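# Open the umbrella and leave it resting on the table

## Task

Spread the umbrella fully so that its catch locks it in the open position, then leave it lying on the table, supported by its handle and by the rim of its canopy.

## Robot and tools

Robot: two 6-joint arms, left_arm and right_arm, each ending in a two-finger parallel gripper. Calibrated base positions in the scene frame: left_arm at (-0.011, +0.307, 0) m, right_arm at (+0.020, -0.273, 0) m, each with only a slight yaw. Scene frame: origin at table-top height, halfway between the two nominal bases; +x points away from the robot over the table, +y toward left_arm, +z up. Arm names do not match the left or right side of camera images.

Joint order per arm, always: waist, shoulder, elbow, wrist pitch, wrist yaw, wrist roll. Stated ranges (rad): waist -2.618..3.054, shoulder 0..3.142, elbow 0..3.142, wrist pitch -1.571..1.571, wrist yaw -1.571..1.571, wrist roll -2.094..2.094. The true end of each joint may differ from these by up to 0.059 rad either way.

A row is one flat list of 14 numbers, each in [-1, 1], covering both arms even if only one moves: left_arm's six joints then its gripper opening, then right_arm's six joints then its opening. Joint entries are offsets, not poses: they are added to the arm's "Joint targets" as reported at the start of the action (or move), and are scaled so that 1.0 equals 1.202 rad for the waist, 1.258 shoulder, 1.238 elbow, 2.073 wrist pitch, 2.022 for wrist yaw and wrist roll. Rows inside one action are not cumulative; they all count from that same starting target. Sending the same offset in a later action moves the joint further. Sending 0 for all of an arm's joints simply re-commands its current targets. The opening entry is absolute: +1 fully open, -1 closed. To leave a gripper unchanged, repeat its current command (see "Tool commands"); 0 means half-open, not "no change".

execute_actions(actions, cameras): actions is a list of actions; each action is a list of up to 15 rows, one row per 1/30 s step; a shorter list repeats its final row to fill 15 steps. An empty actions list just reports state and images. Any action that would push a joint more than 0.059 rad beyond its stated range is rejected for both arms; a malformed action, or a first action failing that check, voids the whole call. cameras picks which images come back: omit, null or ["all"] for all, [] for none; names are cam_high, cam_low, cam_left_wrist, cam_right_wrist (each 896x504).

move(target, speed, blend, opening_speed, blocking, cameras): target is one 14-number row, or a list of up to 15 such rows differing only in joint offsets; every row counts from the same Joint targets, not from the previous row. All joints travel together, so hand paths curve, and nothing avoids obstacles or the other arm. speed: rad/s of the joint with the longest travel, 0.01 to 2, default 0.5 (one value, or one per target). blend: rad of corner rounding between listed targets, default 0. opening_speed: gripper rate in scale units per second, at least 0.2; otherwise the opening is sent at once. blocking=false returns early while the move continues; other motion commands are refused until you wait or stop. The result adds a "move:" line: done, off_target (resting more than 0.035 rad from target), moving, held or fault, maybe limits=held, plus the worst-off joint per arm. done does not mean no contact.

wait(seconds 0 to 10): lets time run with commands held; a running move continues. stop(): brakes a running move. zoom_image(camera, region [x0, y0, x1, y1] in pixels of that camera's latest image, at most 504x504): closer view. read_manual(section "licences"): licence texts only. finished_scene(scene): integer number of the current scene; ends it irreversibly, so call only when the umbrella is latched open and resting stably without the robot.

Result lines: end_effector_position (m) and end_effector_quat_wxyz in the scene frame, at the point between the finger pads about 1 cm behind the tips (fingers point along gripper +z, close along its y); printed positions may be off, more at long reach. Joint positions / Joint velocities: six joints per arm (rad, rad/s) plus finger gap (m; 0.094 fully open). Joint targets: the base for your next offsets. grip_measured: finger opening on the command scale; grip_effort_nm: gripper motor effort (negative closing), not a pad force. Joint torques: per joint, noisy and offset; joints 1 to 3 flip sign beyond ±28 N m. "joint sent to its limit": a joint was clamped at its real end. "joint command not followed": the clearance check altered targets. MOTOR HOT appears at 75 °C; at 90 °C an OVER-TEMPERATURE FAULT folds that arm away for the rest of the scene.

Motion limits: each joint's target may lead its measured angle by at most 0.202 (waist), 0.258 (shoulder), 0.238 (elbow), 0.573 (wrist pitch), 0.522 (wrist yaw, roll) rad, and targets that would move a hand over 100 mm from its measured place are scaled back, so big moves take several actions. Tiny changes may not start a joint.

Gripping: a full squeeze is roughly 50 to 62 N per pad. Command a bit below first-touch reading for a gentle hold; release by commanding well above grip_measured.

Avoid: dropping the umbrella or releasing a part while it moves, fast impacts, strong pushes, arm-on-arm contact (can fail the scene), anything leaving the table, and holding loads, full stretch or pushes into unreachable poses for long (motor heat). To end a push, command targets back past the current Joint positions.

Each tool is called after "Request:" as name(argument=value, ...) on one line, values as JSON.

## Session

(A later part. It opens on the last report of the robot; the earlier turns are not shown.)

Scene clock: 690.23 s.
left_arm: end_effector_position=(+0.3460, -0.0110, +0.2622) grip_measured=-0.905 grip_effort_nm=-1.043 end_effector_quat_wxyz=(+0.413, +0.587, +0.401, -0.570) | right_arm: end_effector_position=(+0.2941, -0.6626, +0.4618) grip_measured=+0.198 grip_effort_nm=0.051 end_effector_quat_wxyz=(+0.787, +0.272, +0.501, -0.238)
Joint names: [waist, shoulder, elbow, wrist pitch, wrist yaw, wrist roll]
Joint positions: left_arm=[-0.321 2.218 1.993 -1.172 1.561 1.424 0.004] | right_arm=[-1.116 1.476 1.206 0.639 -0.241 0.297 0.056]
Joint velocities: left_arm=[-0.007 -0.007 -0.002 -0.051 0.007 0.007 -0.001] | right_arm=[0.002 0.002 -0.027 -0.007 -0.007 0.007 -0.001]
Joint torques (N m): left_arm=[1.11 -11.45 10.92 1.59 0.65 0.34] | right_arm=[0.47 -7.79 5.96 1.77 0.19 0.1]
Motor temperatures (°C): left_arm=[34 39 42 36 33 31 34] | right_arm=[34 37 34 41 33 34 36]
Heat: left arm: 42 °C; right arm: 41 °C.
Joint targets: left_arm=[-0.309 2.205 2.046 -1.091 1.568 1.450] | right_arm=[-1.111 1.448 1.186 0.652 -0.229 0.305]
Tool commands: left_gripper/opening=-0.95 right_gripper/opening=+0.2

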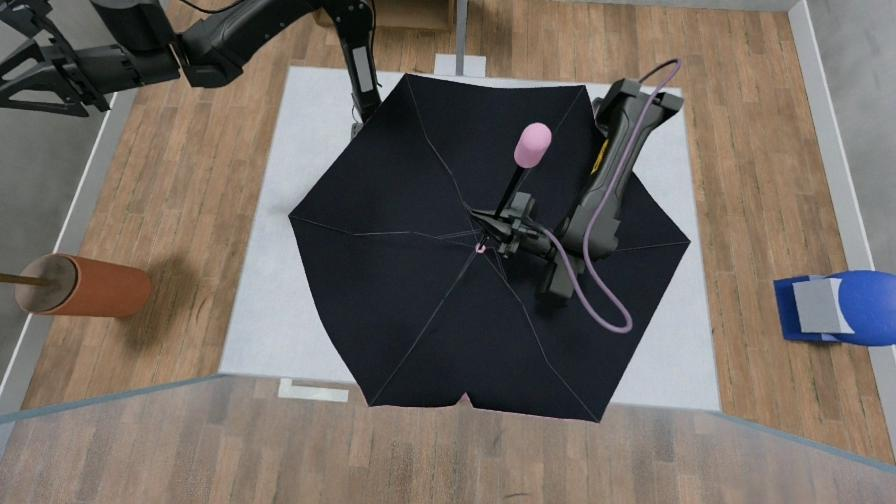

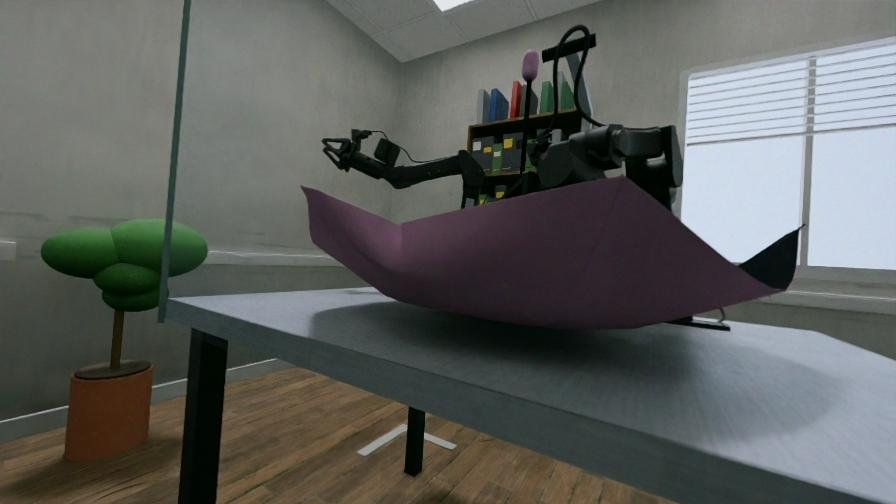

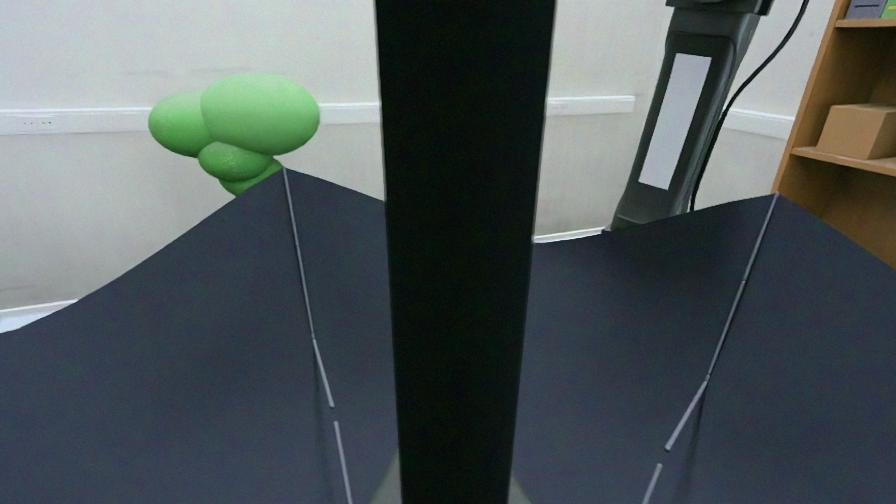

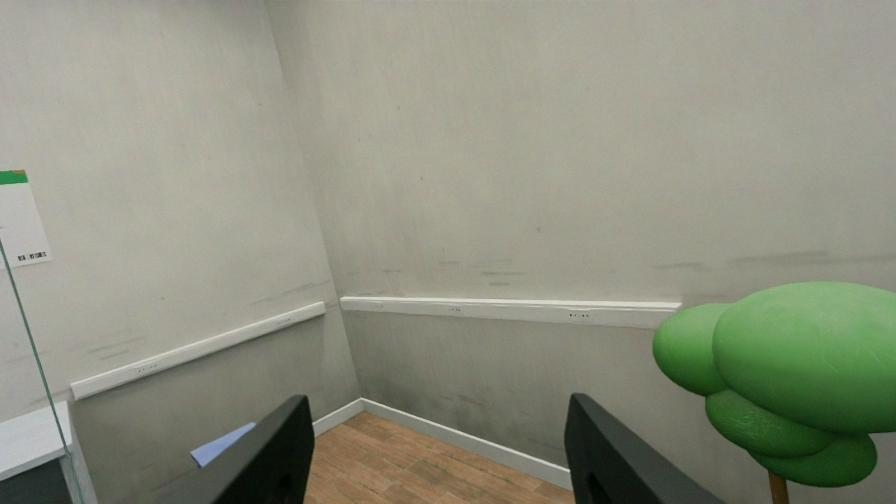

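Request:
move(target=[0, 0.0105, 0.151, 0.0511, 0, 0.0346, -0.95, 0, 0, 0, 0, 0, 0, 0.2], speed=0.25, cameras=["cam_high", "cam_low"])

Scene clock: 742.60 s.
left_arm: end_effector_position=(+0.3455, -0.0162, +0.3014) grip_measured=-0.905 grip_effort_nm=-1.038 end_effector_quat_wxyz=(+0.419, +0.598, +0.390, -0.562) | right_arm: end_effector_position=(+0.2941, -0.6626, +0.4618) grip_measured=+0.198 grip_effort_nm=0.061 end_effector_quat_wxyz=(+0.787, +0.272, +0.501, -0.238)
Joint names: [waist, shoulder, elbow, wrist pitch, wrist yaw, wrist roll]
Joint positions: left_arm=[-0.332 2.218 2.151 -1.236 1.551 1.366 0.004] | right_arm=[-1.116 1.476 1.206 0.639 -0.241 0.297 0.056]
Joint velocities: left_arm=[-0.012 -0.007 0.007 -0.095 0.037 -0.022 0] | right_arm=[-0.007 -0.012 0.002 0.022 0.022 0.051 0]
Joint torques (N m): left_arm=[2.13 -10.58 13.41 3.51 0.72 1.8] | right_arm=[0.51 -7.79 5.94 1.78 0.19 0.1]
Motor temperatures (°C): left_arm=[34 39 44 38 33 32 34] | right_arm=[34 37 34 42 33 34 35]
Heat: left arm: 44 °C; right arm: 42 °C.
Joint targets: left_arm=[-0.309 2.218 2.233 -0.985 1.568 1.520] | right_arm=[-1.111 1.448 1.186 0.652 -0.229 0.305]
move: off_target (left_arm); left_arm: the wrist pitch is farthest, 0.251 rad from its target
Images, in order (width x height): cam_high 896x504, cam_low 896x504.

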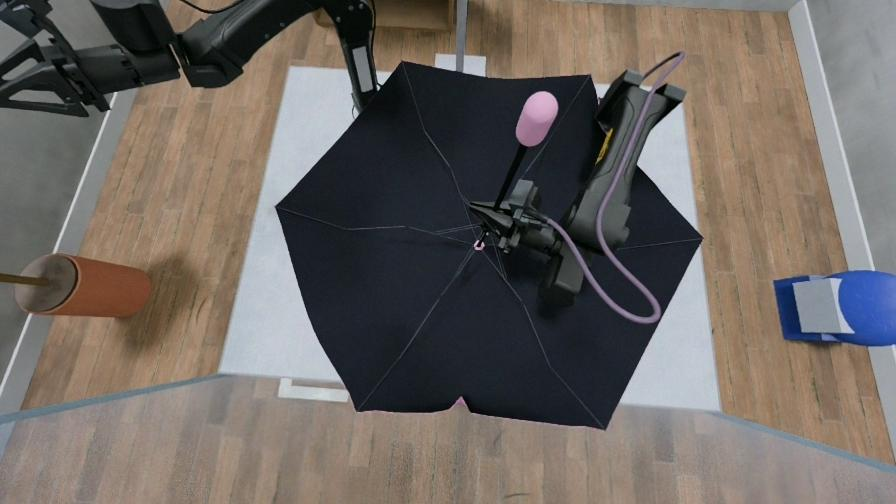

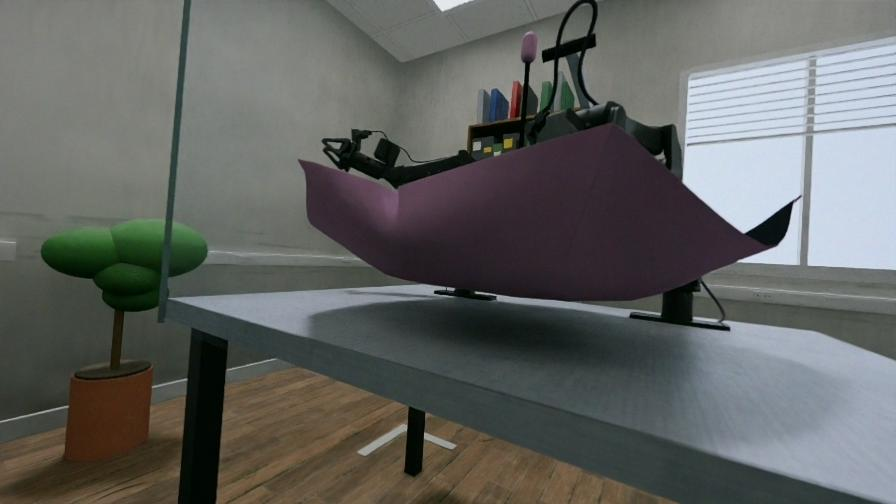

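Request:
zoom_image(camera="cam_high", region=[540, 30, 720, 210])

Request:
zoom_image(camera="cam_high", region=[320, 340, 660, 460])

Request:
zoom_image(camera="cam_low", region=[280, 60, 820, 360])

Scaled by 2.800 from the camera's 896x504 image, which has a finer 1280x720 frame.

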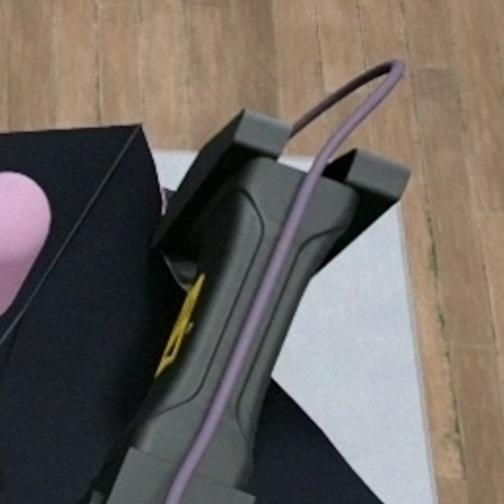

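Scaled by 1.482 from the camera's 896x504 image, which has a finer 1280x720 frame.

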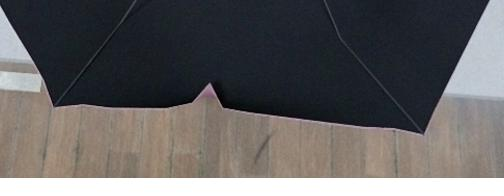

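Region (280, 60, 820, 360) is 540x300 pixels. A region can be at most 504 by 504 pixels.

Request:
zoom_image(camera="cam_low", region=[280, 80, 560, 330])

Request:
zoom_image(camera="cam_low", region=[540, 80, 820, 330])

Scaled by 1.800 from the camera's 896x504 image, which has a finer 1280x720 frame.

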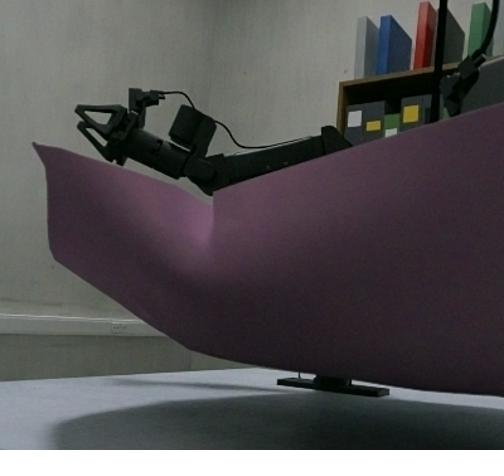

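Scaled by 1.800 from the camera's 896x504 image, which has a finer 1280x720 frame.

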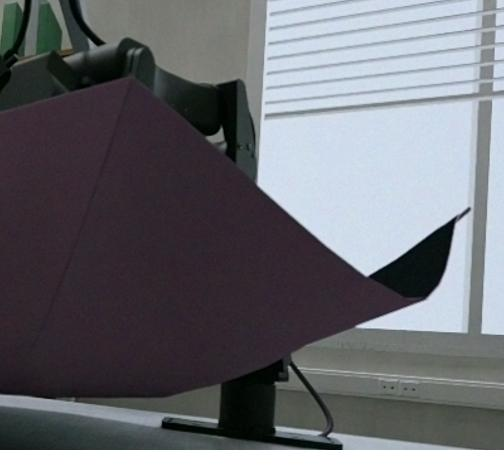

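Request:
move(target=[0, -0.0948, -0.218, 0.0, 0, 0.0, -0.95, 0, 0, 0, 0, 0, 0, 0.2], speed=0.25, cameras=["cam_high", "cam_low"])

Scene clock: 809.70 s.
left_arm: end_effector_position=(+0.3387, -0.0135, +0.2809) grip_measured=-0.905 grip_effort_nm=-1.028 end_effector_quat_wxyz=(+0.460, +0.630, +0.345, -0.522) | right_arm: end_effector_position=(+0.2941, -0.6626, +0.4618) grip_measured=+0.198 grip_effort_nm=0.061 end_effector_quat_wxyz=(+0.787, +0.272, +0.501, -0.238)
Joint names: [waist, shoulder, elbow, wrist pitch, wrist yaw, wrist roll]
Joint positions: left_arm=[-0.332 2.149 1.963 -1.068 1.538 1.474 0.004] | right_arm=[-1.116 1.476 1.206 0.639 -0.241 0.297 0.056]
Joint velocities: left_arm=[-0.007 -0.017 0.002 0.022 0.007 -0.037 0] | right_arm=[-0.007 -0.012 -0.002 0.037 0.022 -0.007 0.002]
Joint torques (N m): left_arm=[2.1 -14 6.67 1.79 0.86 0.57] | right_arm=[0.51 -7.76 5.91 1.77 0.19 0.09]
Motor temperatures (°C): left_arm=[34 41 45 56 34 36 34] | right_arm=[34 37 34 43 33 34 35]
Heat: left arm: 56 °C; right arm: 43 °C.
Joint targets: left_arm=[-0.309 2.099 1.963 -0.985 1.568 1.520] | right_arm=[-1.111 1.448 1.186 0.652 -0.229 0.305]
move: off_target (left_arm); left_arm: the wrist pitch is farthest, 0.083 rad from its target
Images, in order (width x height): cam_high 896x504, cam_low 896x504.

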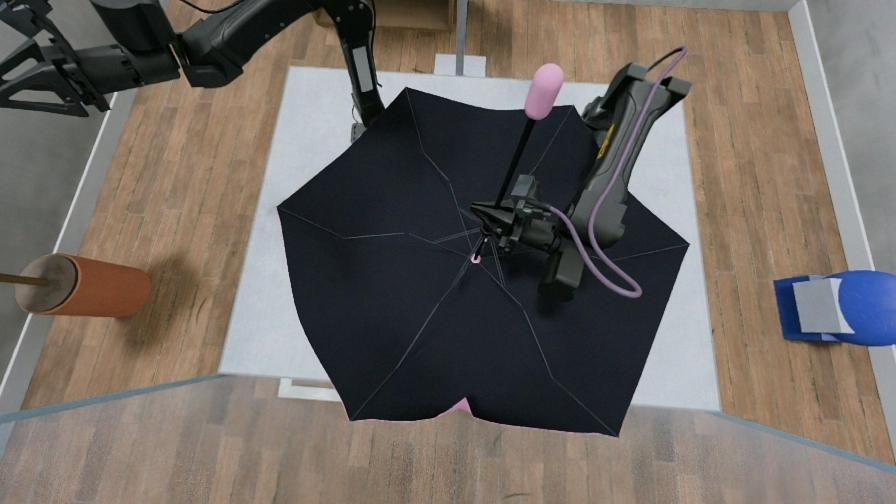

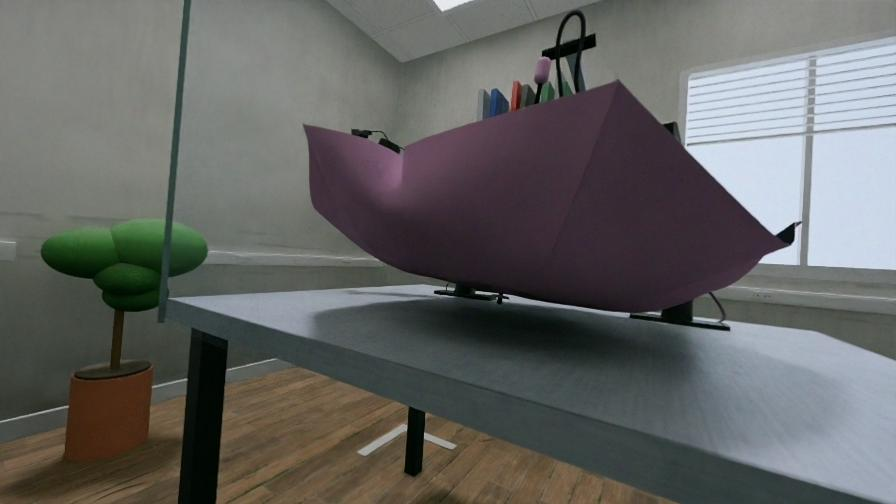

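Request:
move(target=[0, -0.0421, -0.0372, 0.0989, 0, 0.0148, -0.95, 0, 0, 0, 0, 0, 0, 0.2], speed=0.3, cameras=["cam_high", "cam_low"])

Scene clock: 815.03 s.
left_arm: end_effector_position=(+0.3515, -0.0090, +0.3061) grip_measured=-0.906 grip_effort_nm=-1.038 end_effector_quat_wxyz=(+0.556, +0.680, +0.233, -0.418) | right_arm: end_effector_position=(+0.2941, -0.6626, +0.4618) grip_measured=+0.198 grip_effort_nm=0.056 end_effector_quat_wxyz=(+0.787, +0.272, +0.501, -0.238)
Joint names: [waist, shoulder, elbow, wrist pitch, wrist yaw, wrist roll]
Joint positions: left_arm=[-0.313 2.087 1.93 -0.791 1.53 1.544 0.004] | right_arm=[-1.116 1.476 1.206 0.639 -0.241 0.297 0.056]
Joint velocities: left_arm=[-0.017 -0.012 0.002 -0.022 0.022 -0.007 -0.001] | right_arm=[-0.007 -0.012 -0.007 -0.066 -0.007 -0.095 -0.001]
Joint torques (N m): left_arm=[0.4 -13.07 6 1.39 0.85 0.11] | right_arm=[0.5 -7.79 5.9 1.78 0.19 0.1]
Motor temperatures (°C): left_arm=[34 42 44 54 34 35 34] | right_arm=[34 37 34 43 33 34 35]
Heat: left arm: 54 °C; right arm: 43 °C.
Joint targets: left_arm=[-0.309 2.046 1.917 -0.780 1.568 1.550] | right_arm=[-1.111 1.448 1.186 0.652 -0.229 0.305]
move: off_target (left_arm); left_arm: the shoulder is farthest, 0.041 rad from its target
Images, in order (width x height): cam_high 896x504, cam_low 896x504.

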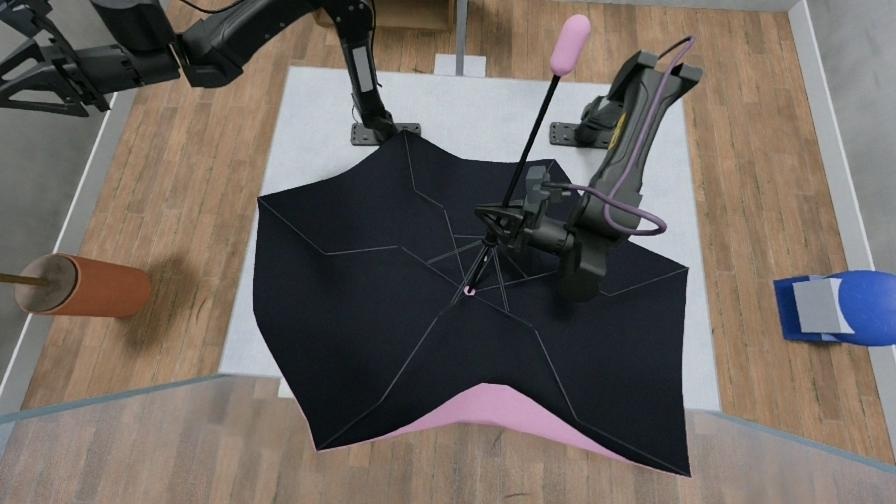

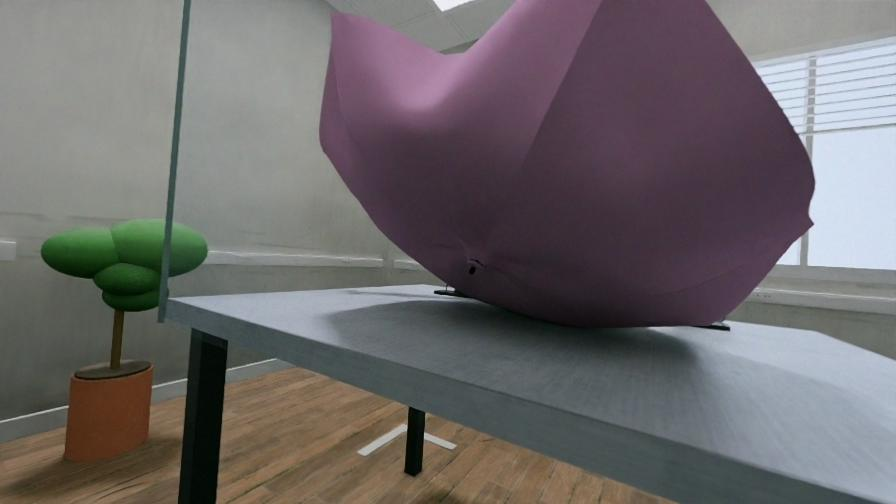

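Request:
move(target=[0, 0.0707, 0.3675, 0.0111, 0, 0.0247, -0.95, 0, 0, 0, 0, 0, 0, 0.2], speed=0.35, cameras=["cam_high", "cam_low"])

Scene clock: 820.27 s.
left_arm: end_effector_position=(+0.3536, -0.0097, +0.4170) grip_measured=-0.906 grip_effort_nm=-1.038 end_effector_quat_wxyz=(+0.643, +0.710, +0.072, -0.279) | right_arm: end_effector_position=(+0.2941, -0.6626, +0.4618) grip_measured=+0.198 grip_effort_nm=0.061 end_effector_quat_wxyz=(+0.787, +0.272, +0.501, -0.238)
Joint names: [waist, shoulder, elbow, wrist pitch, wrist yaw, wrist roll]
Joint positions: left_arm=[-0.313 2.118 2.339 -0.759 1.535 1.598 0.004] | right_arm=[-1.116 1.476 1.206 0.639 -0.241 0.297 0.056]
Joint velocities: left_arm=[0.002 0.007 -0.007 0.022 0.037 0.051 0] | right_arm=[0.007 -0.022 -0.007 -0.022 -0.037 -0.066 0]
Joint torques (N m): left_arm=[0.4 -8.64 9.36 1.58 0.64 0.07] | right_arm=[0.51 -7.79 5.94 1.79 0.18 0.1]
Motor temperatures (°C): left_arm=[34 43 43 51 34 35 34] | right_arm=[34 37 34 43 33 34 35]
Heat: left arm: 51 °C; right arm: 43 °C.
Joint targets: left_arm=[-0.309 2.135 2.372 -0.757 1.568 1.600] | right_arm=[-1.111 1.448 1.186 0.652 -0.229 0.305]
move: done
Images, in order (width x height): cam_high 896x504, cam_low 896x504.

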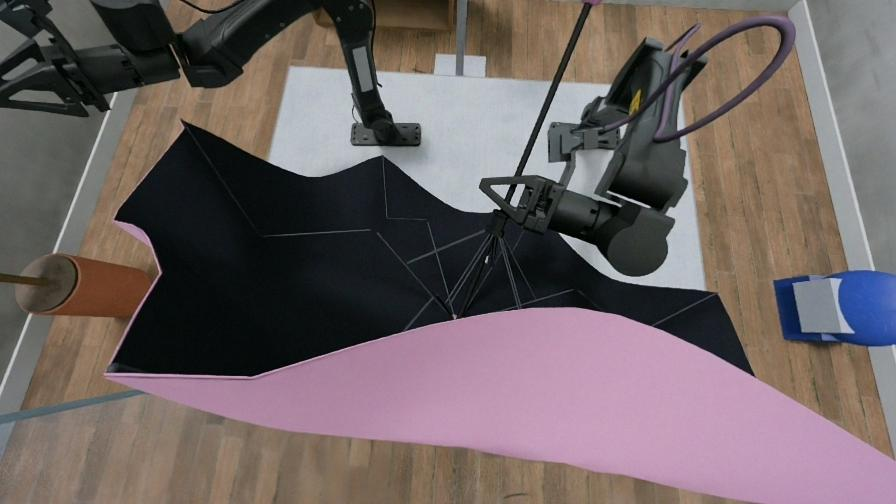

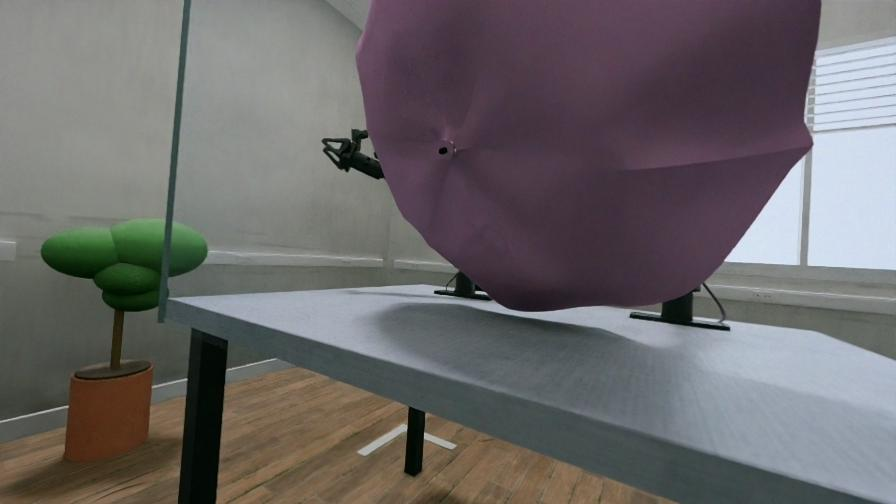

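Request:
move(target=[[0, -0.0843, -0.0178, 0.0745, 0, 0.0495, -0.95, 0, 0, 0, 0, 0, 0, 0.2], [0, -0.1461, -0.1955, 0.2612, 0, 0.0989, -0.95, 0, 0, 0, 0, 0, 0, 0.2], [0, -0.1683, -0.3449, 0.4318, 0, 0.1484, -0.95, 0, 0, 0, 0, 0, 0, 0.2]], speed=0.4, blend=0.08, cameras=["cam_high", "cam_low", "cam_left_wrist"])

Scene clock: 832.43 s.
left_arm: end_effector_position=(+0.3438, -0.0064, +0.4272) grip_measured=-0.906 grip_effort_nm=-1.033 end_effector_quat_wxyz=(+0.706, +0.654, -0.267, +0.038) | right_arm: end_effector_position=(+0.2941, -0.6626, +0.4618) grip_measured=+0.198 grip_effort_nm=0.061 end_effector_quat_wxyz=(+0.787, +0.272, +0.501, -0.238)
Joint names: [waist, shoulder, elbow, wrist pitch, wrist yaw, wrist roll]
Joint positions: left_arm=[-0.313 1.968 1.956 0.127 1.566 1.898 0.004] | right_arm=[-1.116 1.476 1.206 0.639 -0.241 0.297 0.056]
Joint velocities: left_arm=[0.007 -0.012 -0.007 0.007 0.022 -0.022 0.001] | right_arm=[0.007 0.007 0.007 0.051 0.022 -0.022 0.001]
Joint torques (N m): left_arm=[0.43 -12.62 6.2 1.64 -0.05 0.07] | right_arm=[0.53 -7.76 5.94 1.78 0.18 0.1]
Motor temperatures (°C): left_arm=[34 42 42 49 34 34 34] | right_arm=[34 37 34 43 33 34 35]
Heat: left arm: 49 °C; right arm: 43 °C.
Joint targets: left_arm=[-0.309 1.924 1.945 0.138 1.568 1.900] | right_arm=[-1.111 1.448 1.186 0.652 -0.229 0.305]
move: off_target (left_arm); blend cut to 0.0772 rad at target 1; left_arm: the shoulder is farthest, 0.045 rad from its target
Images, in order (width x height): cam_high 896x504, cam_low 896x504, cam_left_wrist 896x504.

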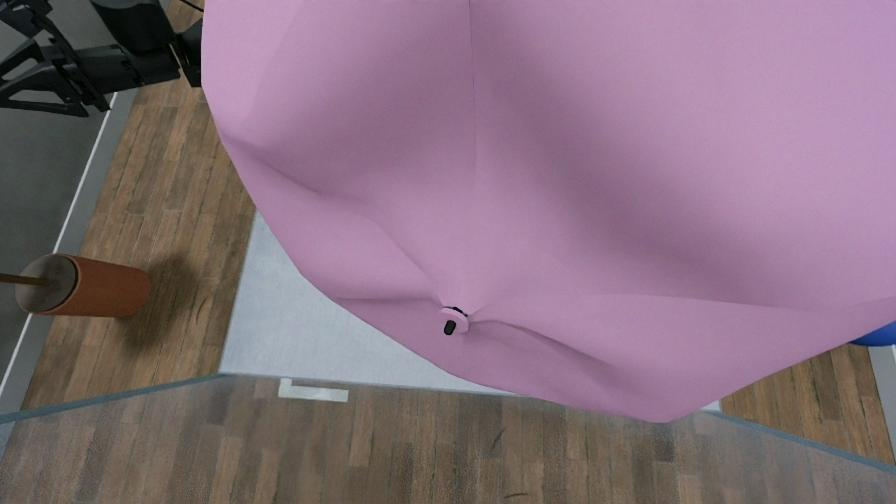

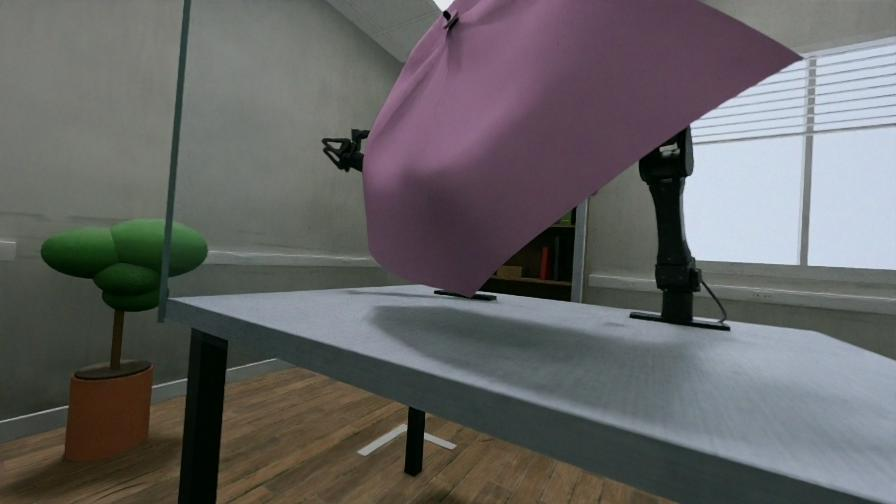

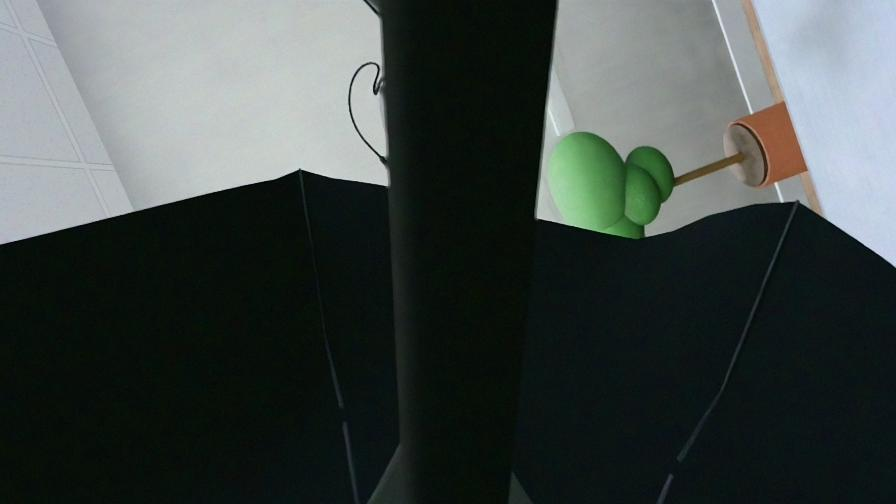

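Request:
move(target=[[0, -0.0469, -0.2611, 0.2236, 0, 0.0396, -0.95, 0, 0, 0, 0, 0, 0, 0.2], [0, -0.027, -0.44, 0.3723, 0, 0.0692, -0.95, 0, 0, 0, 0, 0, 0, 0.2]], speed=0.35, blend=0.05, cameras=["cam_high", "cam_low", "cam_left_wrist"])

Scene clock: 844.87 s.
left_arm: end_effector_position=(+0.3231, +0.0009, +0.3308) grip_measured=-0.906 grip_effort_nm=-1.038 end_effector_quat_wxyz=(+0.683, +0.583, -0.399, +0.184) | right_arm: end_effector_position=(+0.2941, -0.6626, +0.4618) grip_measured=+0.198 grip_effort_nm=0.061 end_effector_quat_wxyz=(+0.787, +0.272, +0.501, -0.238)
Joint names: [waist, shoulder, elbow, wrist pitch, wrist yaw, wrist roll]
Joint positions: left_arm=[-0.313 1.908 1.41 0.896 1.568 2.037 0.004] | right_arm=[-1.116 1.476 1.206 0.639 -0.241 0.297 0.056]
Joint velocities: left_arm=[0.007 -0.007 0.002 0.037 -0.007 -0.007 0.001] | right_arm=[-0.002 -0.002 -0.007 0.051 -0.037 0.007 -0.001]
Joint torques (N m): left_arm=[0.42 -9.98 6.15 1.5 -0.23 0.09] | right_arm=[0.51 -7.79 5.91 1.78 0.19 0.09]
Motor temperatures (°C): left_arm=[34 43 41 47 33 34 34] | right_arm=[34 37 34 43 33 34 35]
Heat: left arm: 47 °C; right arm: 43 °C.
Joint targets: left_arm=[-0.309 1.889 1.400 0.910 1.568 2.040] | right_arm=[-1.111 1.448 1.186 0.652 -0.229 0.305]
move: done
Images, in order (width x height): cam_high 896x504, cam_low 896x504, cam_left_wrist 896x504.

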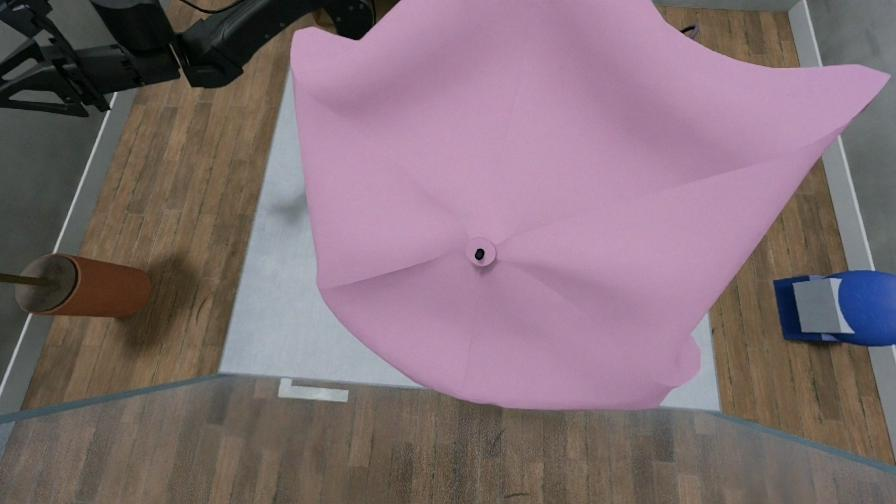

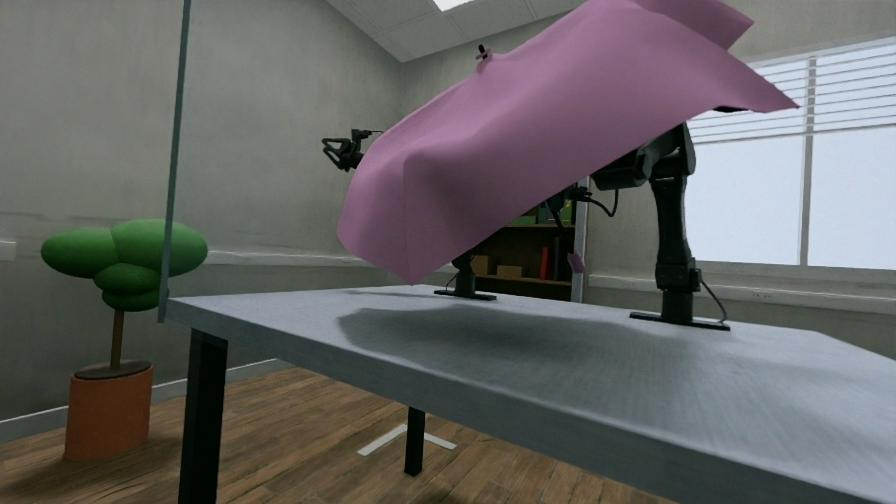

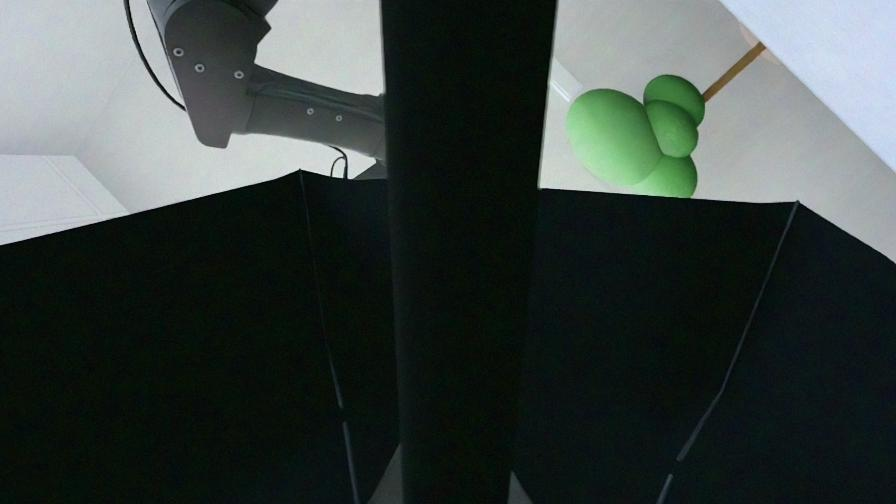

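Request:
move(target=[0, 0.0882, -0.0808, 0.1013, 0, 0, -0.95, 0, -0.3561, -0.4733, -0.604, 0.1133, -0.1508, 0.2], speed=0.6, cameras=["cam_high", "cam_low"])

Scene clock: 967.67 s.
left_arm: end_effector_position=(+0.3261, -0.0002, +0.2831) grip_measured=-0.906 grip_effort_nm=-1.038 end_effector_quat_wxyz=(+0.680, +0.577, -0.408, +0.196) | right_arm: end_effector_position=(+0.1562, -0.5033, +0.0954) grip_measured=+0.198 grip_effort_nm=0.056 end_effector_quat_wxyz=(+0.253, +0.483, +0.827, -0.138)
Joint names: [waist, shoulder, elbow, wrist pitch, wrist yaw, wrist roll]
Joint positions: left_arm=[-0.313 1.987 1.311 1.106 1.568 2.038 0.004] | right_arm=[-1.116 1.019 0.617 -0.585 -0.013 0.011 0.056]
Joint velocities: left_arm=[-0.002 0.002 0.012 -0.037 0.037 -0.022 0.001] | right_arm=[-0.002 0.012 0.012 -0.037 0.007 -0.007 0]
Joint torques (N m): left_arm=[0.43 -7.9 5.68 1.49 -0.25 0.08] | right_arm=[0.53 -3.22 5.72 1.16 0.14 -0.09]
Motor temperatures (°C): left_arm=[34 44 42 43 32 33 35] | right_arm=[34 37 34 44 33 34 34]
Heat: left arm: 44 °C; right arm: 44 °C.
Joint targets: left_arm=[-0.309 2.000 1.300 1.120 1.568 2.040] | right_arm=[-1.111 1.001 0.600 -0.600 0.000 0.000]
move: done
Images, in order (width x height): cam_high 896x504, cam_low 896x504.

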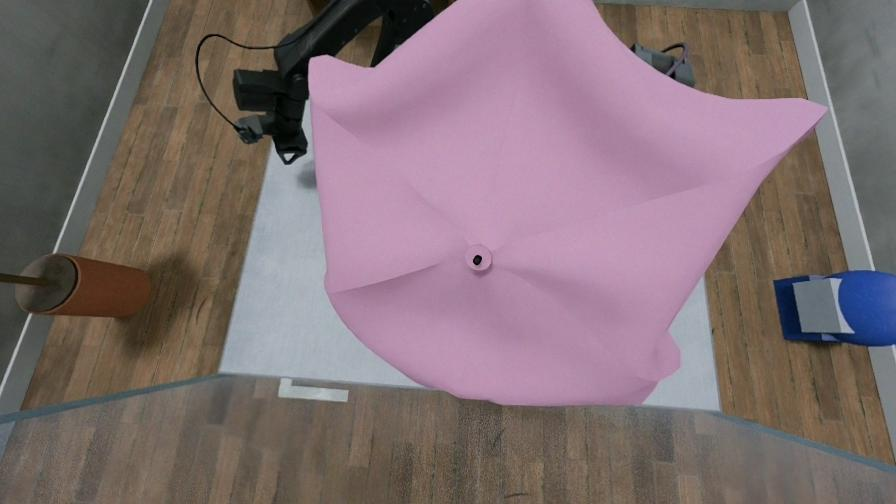

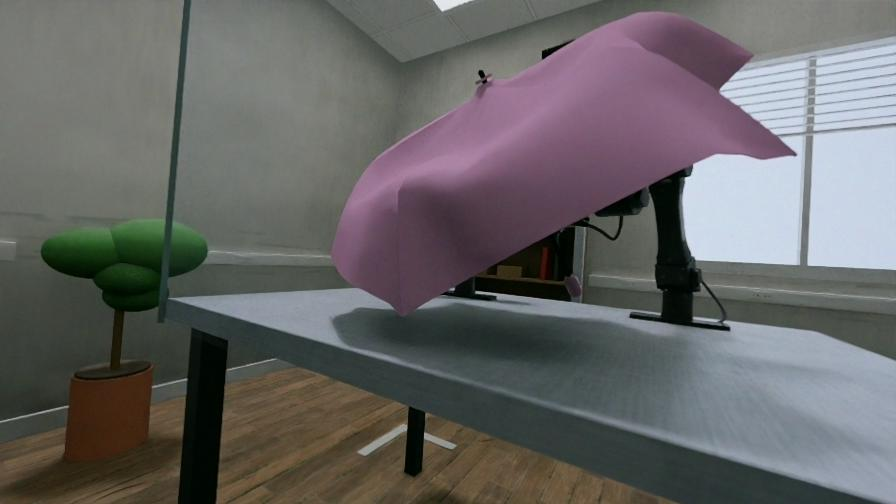

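Request:
execute_actions(actions=[])

Scene clock: 1170.73 s.
left_arm: end_effector_position=(+0.3261, -0.0002, +0.2832) grip_measured=-0.906 grip_effort_nm=-1.043 end_effector_quat_wxyz=(+0.680, +0.576, -0.409, +0.196) | right_arm: end_effector_position=(+0.1560, -0.5031, +0.0952) grip_measured=+0.198 grip_effort_nm=0.051 end_effector_quat_wxyz=(+0.252, +0.483, +0.827, -0.138)
Joint names: [waist, shoulder, elbow, wrist pitch, wrist yaw, wrist roll]
Joint positions: left_arm=[-0.313 1.987 1.311 1.107 1.568 2.038 0.004] | right_arm=[-1.116 1.019 0.617 -0.586 -0.012 0.01 0.056]
Joint velocities: left_arm=[0.002 -0.007 -0.002 0.037 0.037 0.037 0.001] | right_arm=[-0.007 -0.002 -0.017 -0.051 -0.007 0.007 0]
Joint torques (N m): left_arm=[0.42 -7.9 5.68 1.47 -0.25 0.08] | right_arm=[0.5 -3.22 5.75 1.17 0.15 -0.09]
Motor temperatures (°C): left_arm=[34 41 40 41 32 32 35] | right_arm=[34 35 34 40 33 34 34]
Heat: left arm: 41 °C; right arm: 40 °C.
Joint targets: left_arm=[-0.309 2.000 1.300 1.120 1.568 2.040] | right_arm=[-1.111 1.001 0.600 -0.600 0.000 0.000]
Tool commands: left_gripper/opening=-0.95 right_gripper/opening=+0.2

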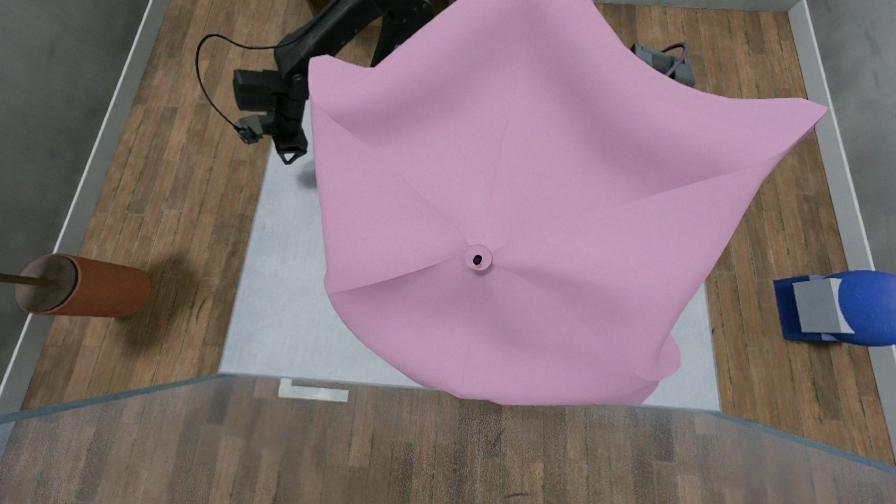

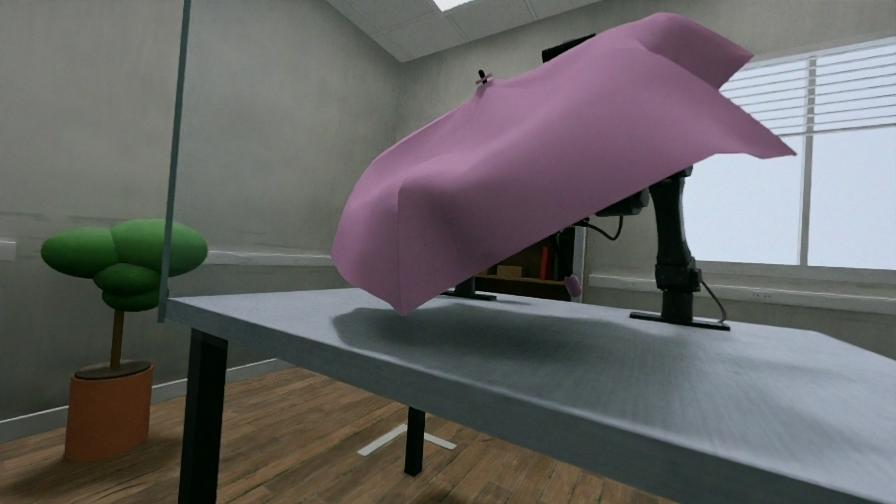

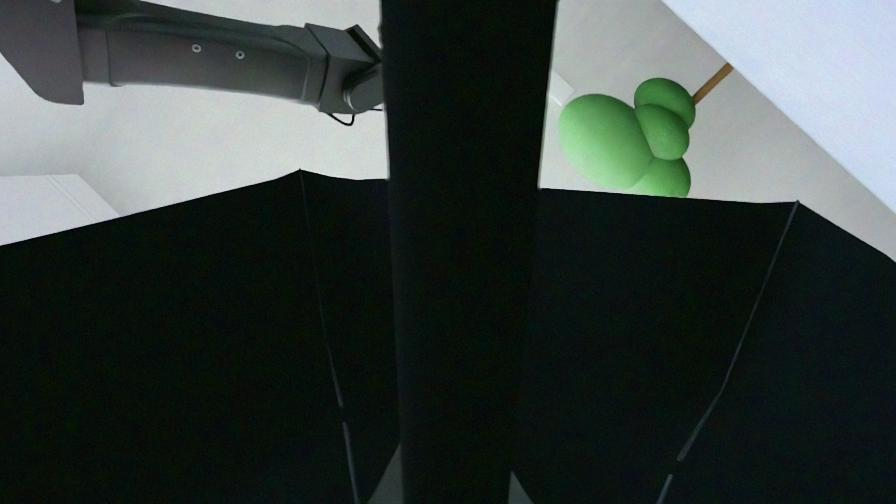

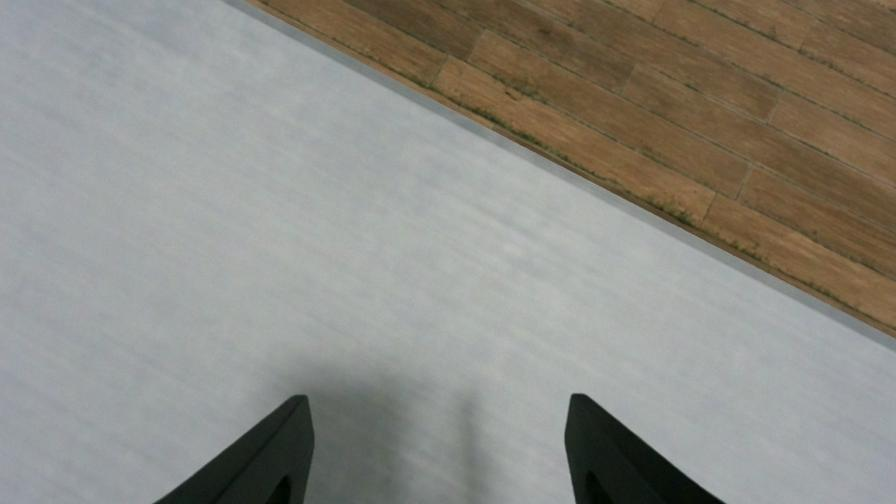

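Request:
zoom_image(camera="cam_low", region=[480, 200, 720, 340])

Request:
zoom_image(camera="cam_left_wrist", region=[250, 150, 750, 504])

Scaled by 2.100 from the camera's 896x504 image, which has a finer 1280x720 frame.

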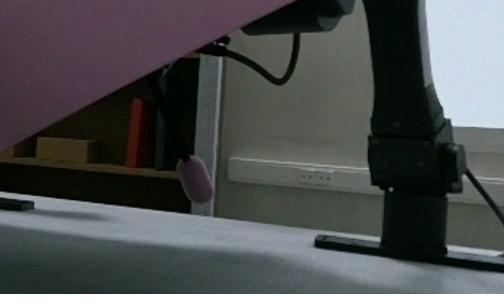

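Scaled by 1.008 from the camera's 896x504 image, which has a finer 1280x720 frame.

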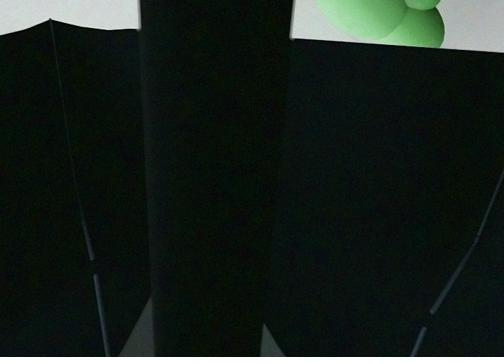

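Request:
move(target=[0, -0.0882, 0.0808, -0.1013, 0, 0, -0.95, 0, 0, 0, 0, 0, 0, 0.2], speed=0.15)

Scene clock: 1296.97 s.
left_arm: end_effector_position=(+0.3243, +0.0005, +0.3102) grip_measured=-0.906 grip_effort_nm=-1.038 end_effector_quat_wxyz=(+0.687, +0.592, -0.386, +0.169) | right_arm: end_effector_position=(+0.1559, -0.5032, +0.0952) grip_measured=+0.198 grip_effort_nm=0.051 end_effector_quat_wxyz=(+0.252, +0.483, +0.827, -0.138)
Joint names: [waist, shoulder, elbow, wrist pitch, wrist yaw, wrist roll]
Joint positions: left_arm=[-0.313 1.928 1.364 0.916 1.568 2.038 0.004] | right_arm=[-1.116 1.019 0.617 -0.586 -0.012 0.01 0.056]
Joint velocities: left_arm=[-0.002 0.002 0.007 -0.066 -0.066 0.022 0] | right_arm=[-0.002 -0.002 -0.017 0.037 -0.066 0.022 -0.001]
Joint torques (N m): left_arm=[0.43 -11.58 9.85 1.34 -0.2 0.07] | right_arm=[0.49 -3.28 5.78 1.18 0.14 -0.08]
Motor temperatures (°C): left_arm=[34 41 40 40 32 32 35] | right_arm=[34 35 34 39 33 34 34]
Heat: left arm: 41 °C; right arm: 39 °C.
Joint targets: left_arm=[-0.309 1.889 1.400 0.910 1.568 2.040] | right_arm=[-1.111 1.001 0.600 -0.600 0.001 0.000]
move: off_target (left_arm); left_arm: the shoulder is farthest, 0.038 rad from its target

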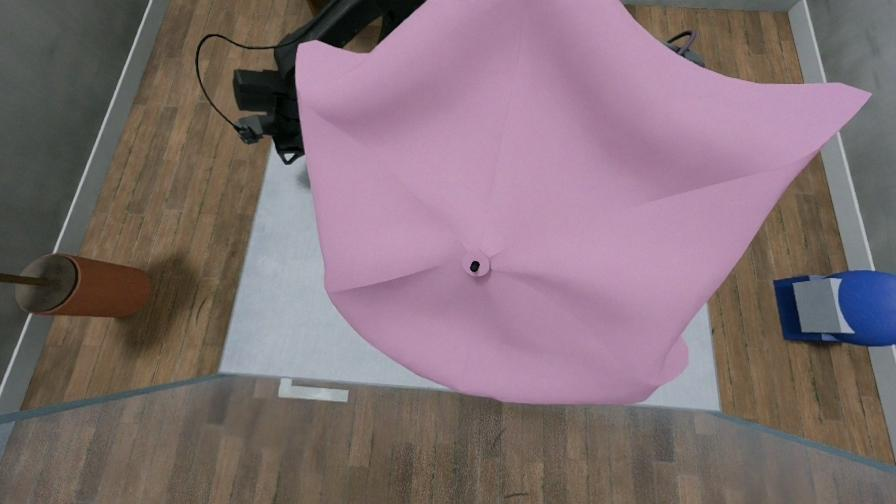

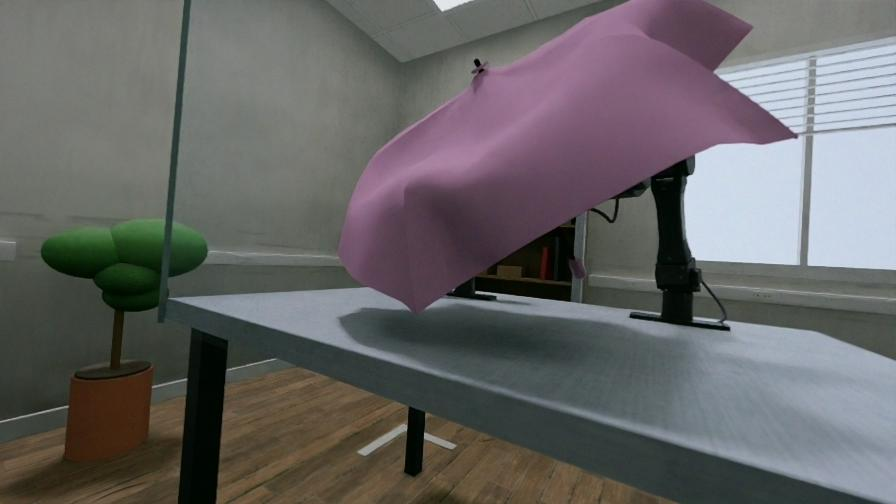

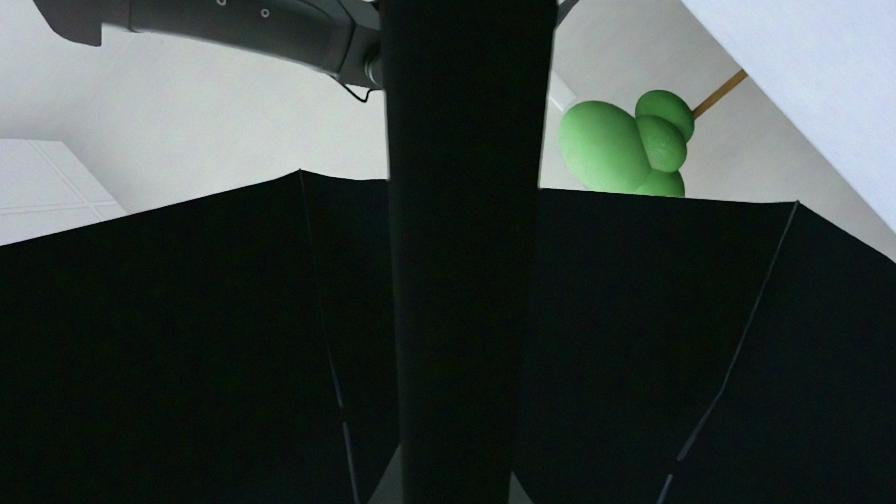

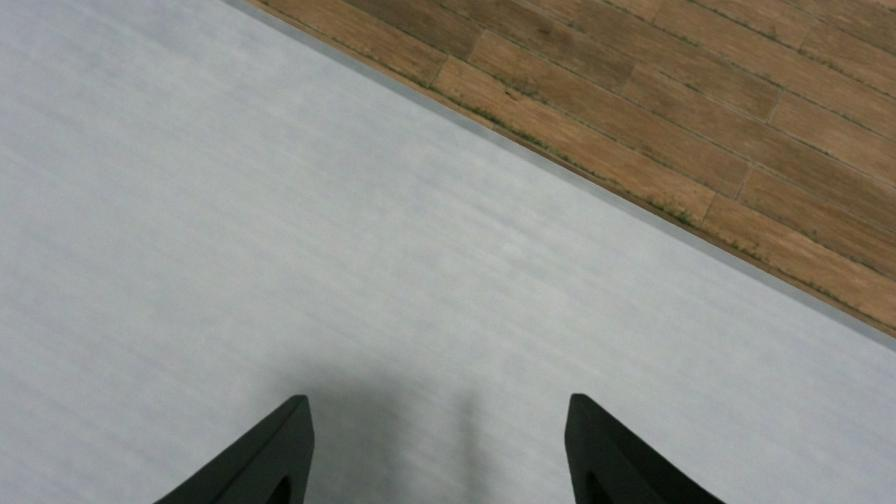

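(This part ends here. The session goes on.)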